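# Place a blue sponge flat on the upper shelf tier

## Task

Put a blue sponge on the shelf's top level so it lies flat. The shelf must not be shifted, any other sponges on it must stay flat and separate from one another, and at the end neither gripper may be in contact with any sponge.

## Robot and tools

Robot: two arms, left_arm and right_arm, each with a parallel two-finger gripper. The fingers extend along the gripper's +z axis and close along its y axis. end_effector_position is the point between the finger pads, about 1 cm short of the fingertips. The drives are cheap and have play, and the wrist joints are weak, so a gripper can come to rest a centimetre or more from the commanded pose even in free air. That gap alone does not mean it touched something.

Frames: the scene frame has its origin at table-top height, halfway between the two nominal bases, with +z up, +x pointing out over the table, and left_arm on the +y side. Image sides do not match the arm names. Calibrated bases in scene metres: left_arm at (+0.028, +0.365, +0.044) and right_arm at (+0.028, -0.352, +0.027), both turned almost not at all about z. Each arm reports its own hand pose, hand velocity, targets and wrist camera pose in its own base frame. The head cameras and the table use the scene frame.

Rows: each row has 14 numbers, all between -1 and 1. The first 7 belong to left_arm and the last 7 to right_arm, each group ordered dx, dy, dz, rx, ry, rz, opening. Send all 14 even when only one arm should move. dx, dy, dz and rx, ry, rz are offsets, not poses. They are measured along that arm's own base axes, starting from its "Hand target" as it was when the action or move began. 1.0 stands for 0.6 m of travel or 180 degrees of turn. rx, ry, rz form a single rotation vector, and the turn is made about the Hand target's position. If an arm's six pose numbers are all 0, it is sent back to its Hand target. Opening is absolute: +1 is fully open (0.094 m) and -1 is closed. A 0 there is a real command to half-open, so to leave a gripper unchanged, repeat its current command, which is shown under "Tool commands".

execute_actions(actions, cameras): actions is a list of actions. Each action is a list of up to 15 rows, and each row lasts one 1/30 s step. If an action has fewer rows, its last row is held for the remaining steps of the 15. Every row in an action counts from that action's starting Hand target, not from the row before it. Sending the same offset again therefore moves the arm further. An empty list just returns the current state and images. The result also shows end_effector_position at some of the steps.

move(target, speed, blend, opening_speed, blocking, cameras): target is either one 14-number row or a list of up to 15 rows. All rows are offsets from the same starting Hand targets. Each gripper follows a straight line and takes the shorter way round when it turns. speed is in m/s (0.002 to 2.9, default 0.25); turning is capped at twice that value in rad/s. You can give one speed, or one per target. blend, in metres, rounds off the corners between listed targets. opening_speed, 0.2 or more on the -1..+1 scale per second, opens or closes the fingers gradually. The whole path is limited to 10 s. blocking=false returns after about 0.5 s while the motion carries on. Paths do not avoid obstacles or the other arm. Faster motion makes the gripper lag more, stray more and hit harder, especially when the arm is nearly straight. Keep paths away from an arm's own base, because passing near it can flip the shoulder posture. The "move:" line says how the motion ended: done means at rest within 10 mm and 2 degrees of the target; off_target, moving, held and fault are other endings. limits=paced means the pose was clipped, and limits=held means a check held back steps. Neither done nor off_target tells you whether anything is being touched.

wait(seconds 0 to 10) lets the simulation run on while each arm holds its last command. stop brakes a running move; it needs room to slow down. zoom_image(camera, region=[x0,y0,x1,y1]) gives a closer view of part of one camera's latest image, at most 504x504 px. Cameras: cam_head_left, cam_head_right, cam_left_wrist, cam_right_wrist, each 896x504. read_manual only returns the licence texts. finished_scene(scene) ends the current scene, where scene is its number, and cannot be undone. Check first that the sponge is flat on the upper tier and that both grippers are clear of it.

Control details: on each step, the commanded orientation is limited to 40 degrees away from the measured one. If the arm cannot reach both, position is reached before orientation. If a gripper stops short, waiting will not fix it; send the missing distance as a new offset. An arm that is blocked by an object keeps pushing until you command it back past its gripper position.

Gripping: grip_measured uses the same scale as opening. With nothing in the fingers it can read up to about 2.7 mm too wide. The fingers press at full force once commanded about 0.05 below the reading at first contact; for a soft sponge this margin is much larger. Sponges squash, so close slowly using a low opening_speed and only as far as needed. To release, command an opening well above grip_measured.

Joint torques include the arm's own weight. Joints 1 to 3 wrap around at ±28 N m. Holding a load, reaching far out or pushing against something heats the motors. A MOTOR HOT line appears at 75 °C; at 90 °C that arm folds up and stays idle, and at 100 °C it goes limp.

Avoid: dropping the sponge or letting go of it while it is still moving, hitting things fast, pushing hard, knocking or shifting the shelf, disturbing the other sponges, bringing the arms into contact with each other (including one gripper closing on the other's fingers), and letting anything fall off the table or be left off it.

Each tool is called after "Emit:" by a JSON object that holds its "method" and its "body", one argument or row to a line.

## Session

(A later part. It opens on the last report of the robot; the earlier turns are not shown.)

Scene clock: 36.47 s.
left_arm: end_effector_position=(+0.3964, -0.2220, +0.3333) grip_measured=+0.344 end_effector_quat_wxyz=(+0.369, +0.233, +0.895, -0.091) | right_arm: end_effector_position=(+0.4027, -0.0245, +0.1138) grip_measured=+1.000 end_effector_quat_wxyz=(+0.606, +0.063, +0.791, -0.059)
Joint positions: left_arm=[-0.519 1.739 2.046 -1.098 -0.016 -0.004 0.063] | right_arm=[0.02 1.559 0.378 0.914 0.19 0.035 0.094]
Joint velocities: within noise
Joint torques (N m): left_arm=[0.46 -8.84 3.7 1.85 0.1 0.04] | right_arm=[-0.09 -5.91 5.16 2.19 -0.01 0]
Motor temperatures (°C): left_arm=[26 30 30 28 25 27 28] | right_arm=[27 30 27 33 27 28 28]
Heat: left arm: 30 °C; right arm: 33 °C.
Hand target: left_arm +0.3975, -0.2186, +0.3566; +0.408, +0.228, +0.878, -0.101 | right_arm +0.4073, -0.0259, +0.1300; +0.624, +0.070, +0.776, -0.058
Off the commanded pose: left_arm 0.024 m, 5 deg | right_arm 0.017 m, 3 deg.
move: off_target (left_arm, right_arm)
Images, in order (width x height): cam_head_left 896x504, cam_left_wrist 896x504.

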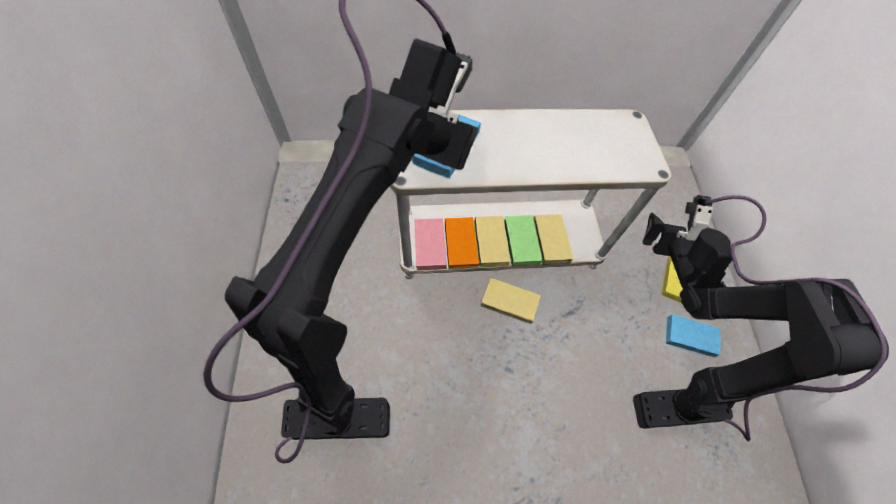

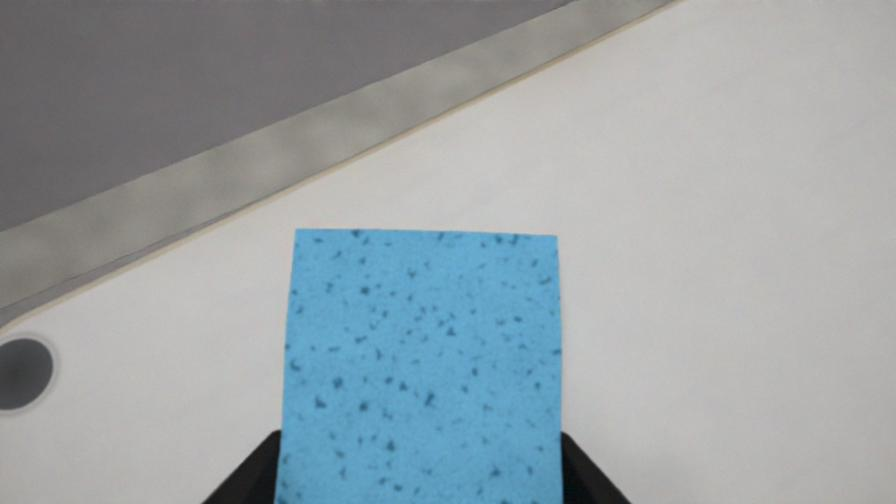

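Emit:
{"method": "move", "body": {
  "target": [0,0,-0.004,0,0,0,0.22,0,0,0,0,0,0,1.0],
  "speed": 0.03,
  "cameras": ["cam_left_wrist","cam_head_left","cam_head_right"]
}}

Emit:
{"method": "zoom_image", "body": {
  "camera": "cam_head_right",
  "region": [280, 80, 480, 200]
}}

Scene clock: 38.03 s.
left_arm: end_effector_position=(+0.3968, -0.2222, +0.3323) grip_measured=+0.344 end_effector_quat_wxyz=(+0.372, +0.234, +0.894, -0.091) | right_arm: end_effector_position=(+0.4027, -0.0245, +0.1138) grip_measured=+1.000 end_effector_quat_wxyz=(+0.606, +0.063, +0.791, -0.059)
Joint positions: left_arm=[-0.519 1.731 2.027 -1.081 -0.016 -0.001 0.063] | right_arm=[0.02 1.559 0.378 0.914 0.19 0.035 0.094]
Joint velocities: within noise
Joint torques (N m): left_arm=[0.46 -8.58 3.66 1.82 0.11 0.03] | right_arm=[-0.09 -5.91 5.16 2.19 -0.01 0]
Motor temperatures (°C): left_arm=[26 30 30 28 25 27 29] | right_arm=[27 30 27 34 27 28 28]
Heat: left arm: 30 °C; right arm: 34 °C.
Hand target: left_arm +0.3975, -0.2186, +0.3542; +0.408, +0.228, +0.878, -0.101 | right_arm +0.4073, -0.0259, +0.1300; +0.624, +0.070, +0.776, -0.058
Off the commanded pose: left_arm 0.022 m, 5 deg | right_arm 0.017 m, 3 deg.
move: off_target (left_arm, right_arm)
Images, in order (width x height): cam_head_left 896x504, cam_head_right 896x504, cam_left_wrist 896x504.

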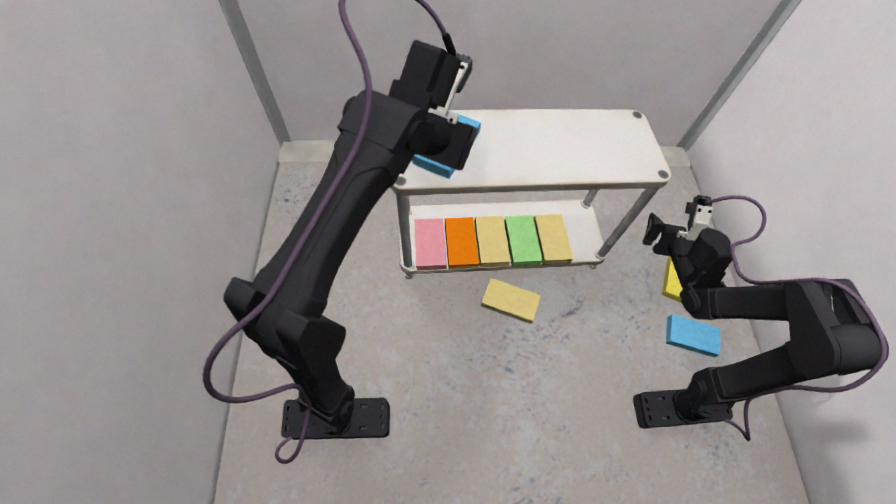

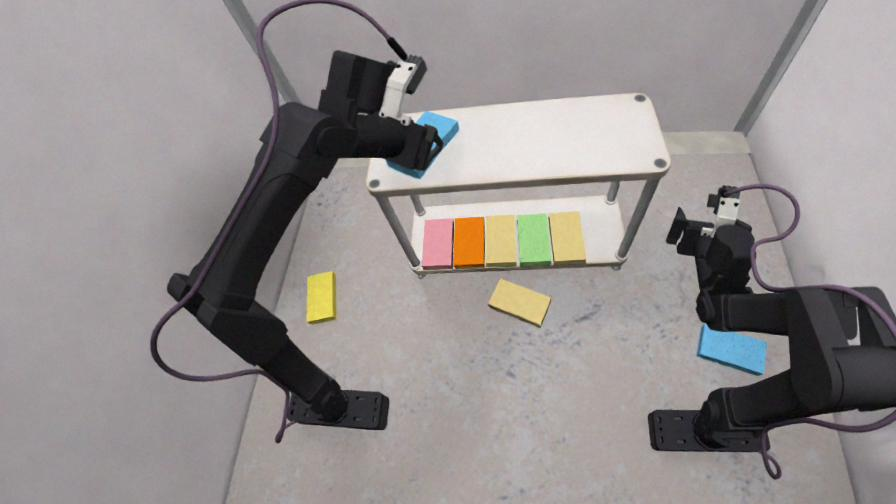

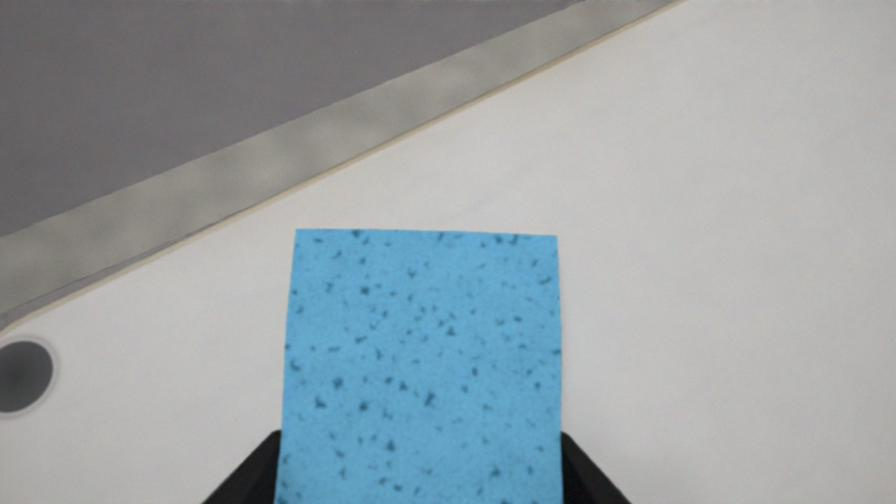

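Scaled by 2.520 from the camera's 896x504 image, which has a finer 1280x720 frame.

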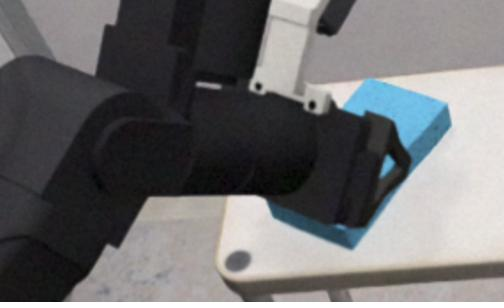

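Emit:
{"method": "zoom_image", "body": {
  "camera": "cam_head_right",
  "region": [370, 100, 470, 190]
}}

Emit:
{"method": "zoom_image", "body": {
  "camera": "cam_head_left",
  "region": [400, 100, 500, 190]
}}

Scaled by 5.040 from the camera's 896x504 image, which has a finer 1280x720 frame.

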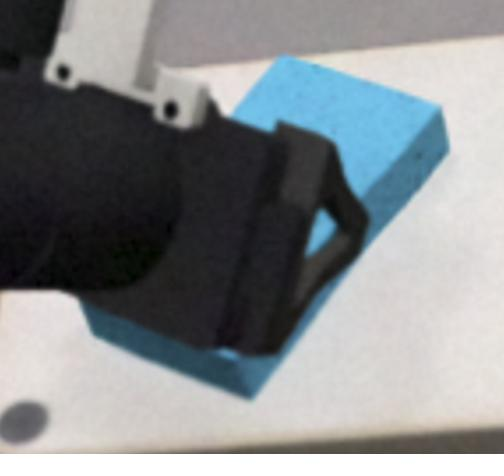

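Scaled by 5.040 from the camera's 896x504 image, which has a finer 1280x720 frame.

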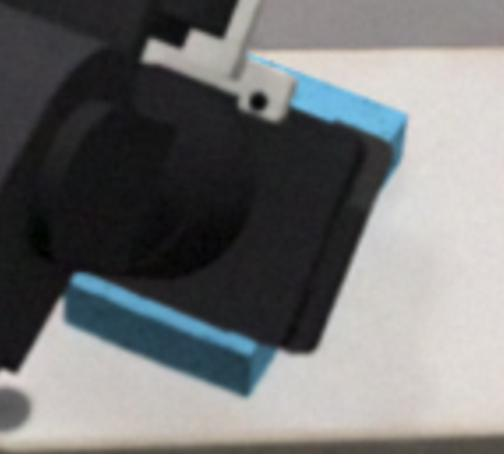

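Emit:
{"method": "move", "body": {
  "target": [0,0,-0.004,0.00135,0.00243,0,0.22,0,0,0,0,0,0,1.0],
  "speed": 0.03,
  "cameras": ["cam_left_wrist"]
}}

Scene clock: 40.57 s.
left_arm: end_effector_position=(+0.3968, -0.2222, +0.3323) grip_measured=+0.344 end_effector_quat_wxyz=(+0.372, +0.234, +0.894, -0.091) | right_arm: end_effector_position=(+0.4027, -0.0245, +0.1138) grip_measured=+1.000 end_effector_quat_wxyz=(+0.606, +0.063, +0.791, -0.059)
Joint positions: left_arm=[-0.519 1.731 2.027 -1.081 -0.016 0.001 0.063] | right_arm=[0.02 1.559 0.378 0.914 0.19 0.035 0.094]
Joint velocities: within noise
Joint torques (N m): left_arm=[0.49 -8.34 3.77 1.78 0.09 0.04] | right_arm=[-0.1 -5.93 5.15 2.19 -0.01 0]
Motor temperatures (°C): left_arm=[26 30 30 28 25 27 29] | right_arm=[27 30 27 34 27 28 28]
Heat: left arm: 30 °C; right arm: 34 °C.
Hand target: left_arm +0.3975, -0.2186, +0.3518; +0.404, +0.229, +0.880, -0.100 | right_arm +0.4073, -0.0259, +0.1300; +0.624, +0.070, +0.776, -0.058
Off the commanded pose: left_arm 0.020 m, 4 deg | right_arm 0.017 m, 3 deg.
move: off_target (left_arm, right_arm)
Images, in order (width x height): cam_left_wrist 896x504.

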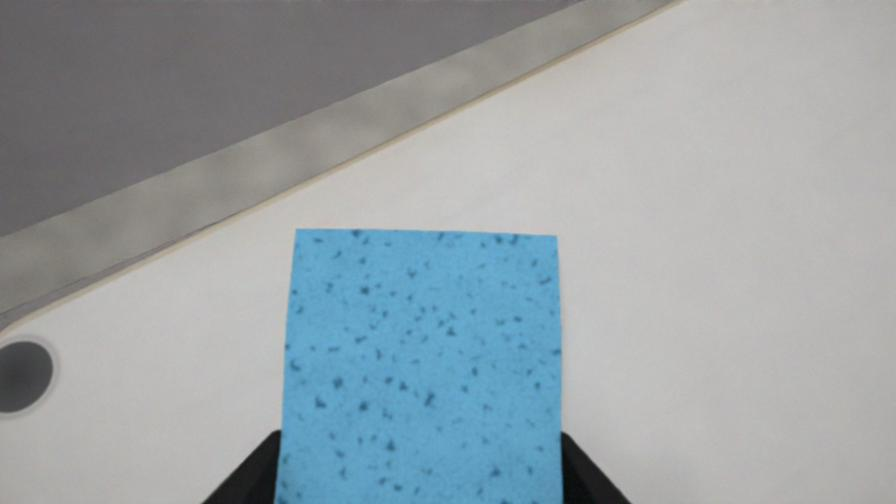

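Emit:
{"method": "move", "body": {
  "target": [0,0,0,0,0,0,0.75,0,0,0,0,0,0,1.0],
  "opening_speed": 0.4,
  "cameras": ["cam_left_wrist","cam_head_right"]
}}

Scene clock: 42.77 s.
left_arm: end_effector_position=(+0.3968, -0.2222, +0.3323) grip_measured=+0.747 end_effector_quat_wxyz=(+0.372, +0.235, +0.893, -0.091) | right_arm: end_effector_position=(+0.4027, -0.0245, +0.1138) grip_measured=+1.000 end_effector_quat_wxyz=(+0.606, +0.063, +0.791, -0.059)
Joint positions: left_arm=[-0.519 1.731 2.027 -1.081 -0.016 0.002 0.082] | right_arm=[0.02 1.559 0.378 0.914 0.19 0.035 0.094]
Joint velocities: within noise
Joint torques (N m): left_arm=[0.46 -8.29 3.71 1.79 0.09 0.05] | right_arm=[-0.09 -5.93 5.16 2.2 -0.01 0]
Motor temperatures (°C): left_arm=[26 30 30 28 25 27 29] | right_arm=[27 30 27 34 27 28 28]
Heat: left arm: 30 °C; right arm: 34 °C.
Hand target: left_arm +0.3975, -0.2186, +0.3518; +0.404, +0.229, +0.880, -0.100 | right_arm +0.4073, -0.0259, +0.1300; +0.624, +0.070, +0.776, -0.058
Off the commanded pose: left_arm 0.020 m, 4 deg | right_arm 0.017 m, 3 deg.
move: off_target (left_arm, right_arm)
Images, in order (width x height): cam_head_right 896x504, cam_left_wrist 896x504.

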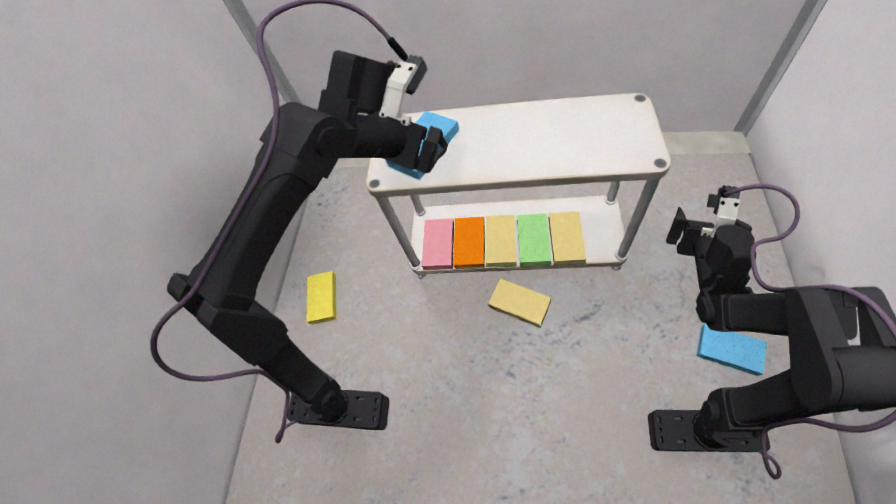

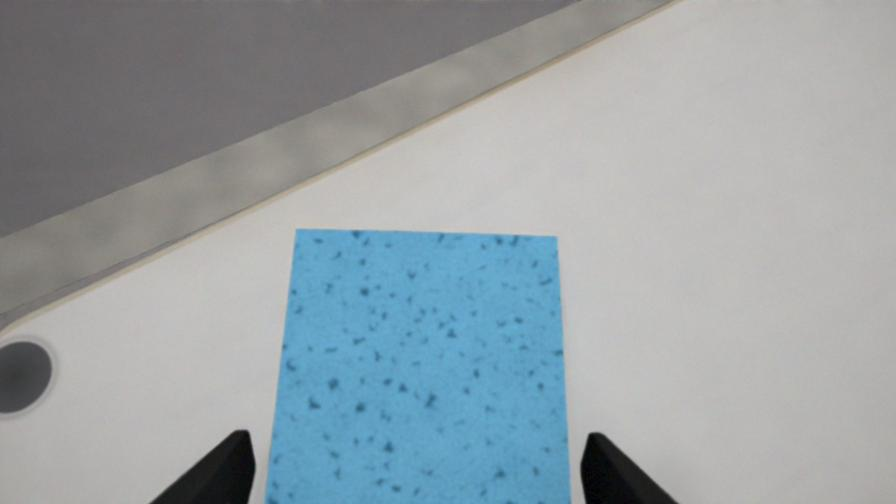

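Emit:
{"method": "move", "body": {
  "target": [
    [-0.09,0.0488,0.0917,0,0,0,0.8,0,0,0,0,0,0,1.0],
    [-0.2375,0.1343,0.0553,0,0,0,0.8,0,0,0,0,0,0,1.0]
  ],
  "speed": [0.07,0.18],
  "blend": [0.02,0]
}}

Emit:
{"method": "zoom_image", "body": {
  "camera": "cam_head_right",
  "region": [340, 80, 500, 200]
}}

Emit:
{"method": "zoom_image", "body": {
  "camera": "cam_head_left",
  "region": [370, 80, 530, 200]
}}

Scene clock: 49.60 s.
left_arm: end_effector_position=(+0.2610, -0.1439, +0.3912) grip_measured=+0.797 end_effector_quat_wxyz=(+0.415, +0.229, +0.874, -0.102) | right_arm: end_effector_position=(+0.4027, -0.0245, +0.1138) grip_measured=+1.000 end_effector_quat_wxyz=(+0.606, +0.063, +0.791, -0.059)
Joint positions: left_arm=[-0.516 1.227 1.791 -1.251 -0.015 0.002 0.084] | right_arm=[0.02 1.559 0.378 0.914 0.19 0.035 0.094]
Joint velocities: within noise
Joint torques (N m): left_arm=[0.58 -1.77 3.15 1.19 0.1 0.04] | right_arm=[-0.09 -5.93 5.15 2.2 -0.01 0]
Motor temperatures (°C): left_arm=[26 29 29 29 25 27 28] | right_arm=[27 30 27 35 27 28 28]
Heat: left arm: 29 °C; right arm: 35 °C.
Hand target: left_arm +0.2550, -0.1380, +0.3849; +0.404, +0.229, +0.880, -0.100 | right_arm +0.4073, -0.0259, +0.1300; +0.624, +0.070, +0.776, -0.058
Off the commanded pose: left_arm 0.010 m, 1 deg | right_arm 0.017 m, 3 deg.
move: off_target (right_arm)

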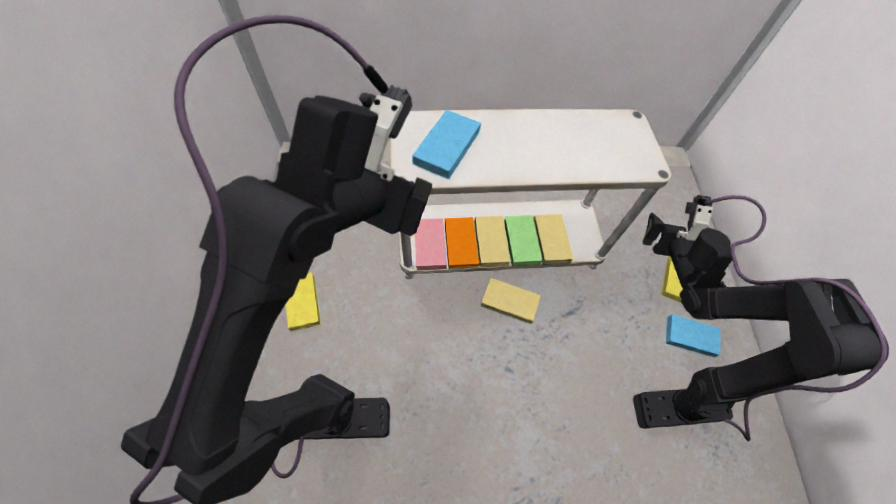

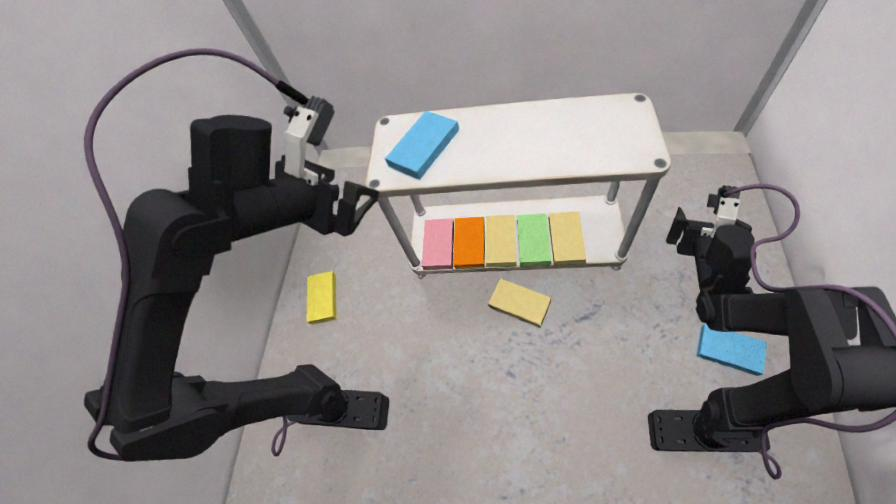

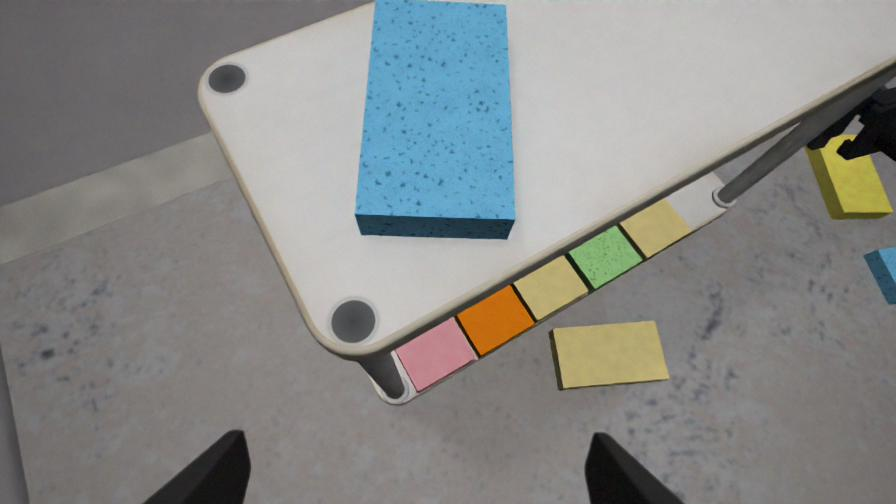

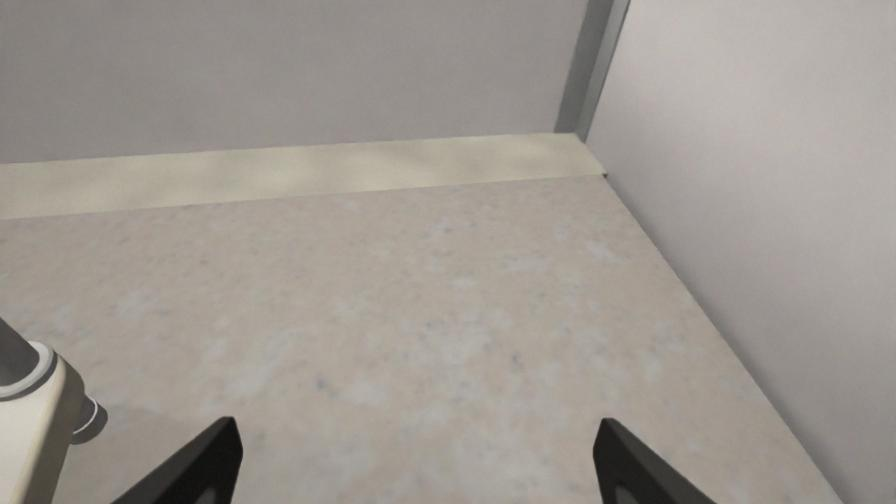

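Scaled by 3.150 from the camera's 896x504 image, which has a finer 1280x720 frame.

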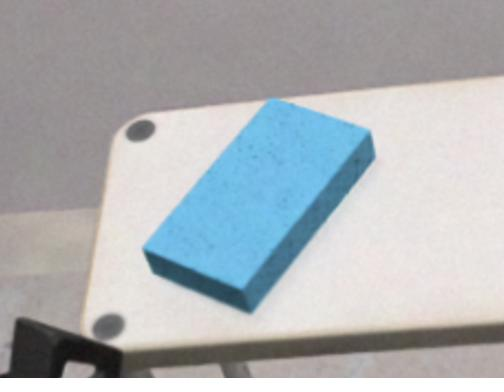

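Scaled by 3.150 from the camera's 896x504 image, which has a finer 1280x720 frame.

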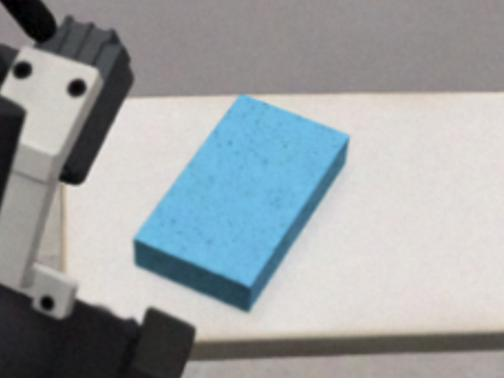

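Emit:
{"method": "finished_scene", "body": {
  "scene": 3
}}

The scene is finished: the task was done.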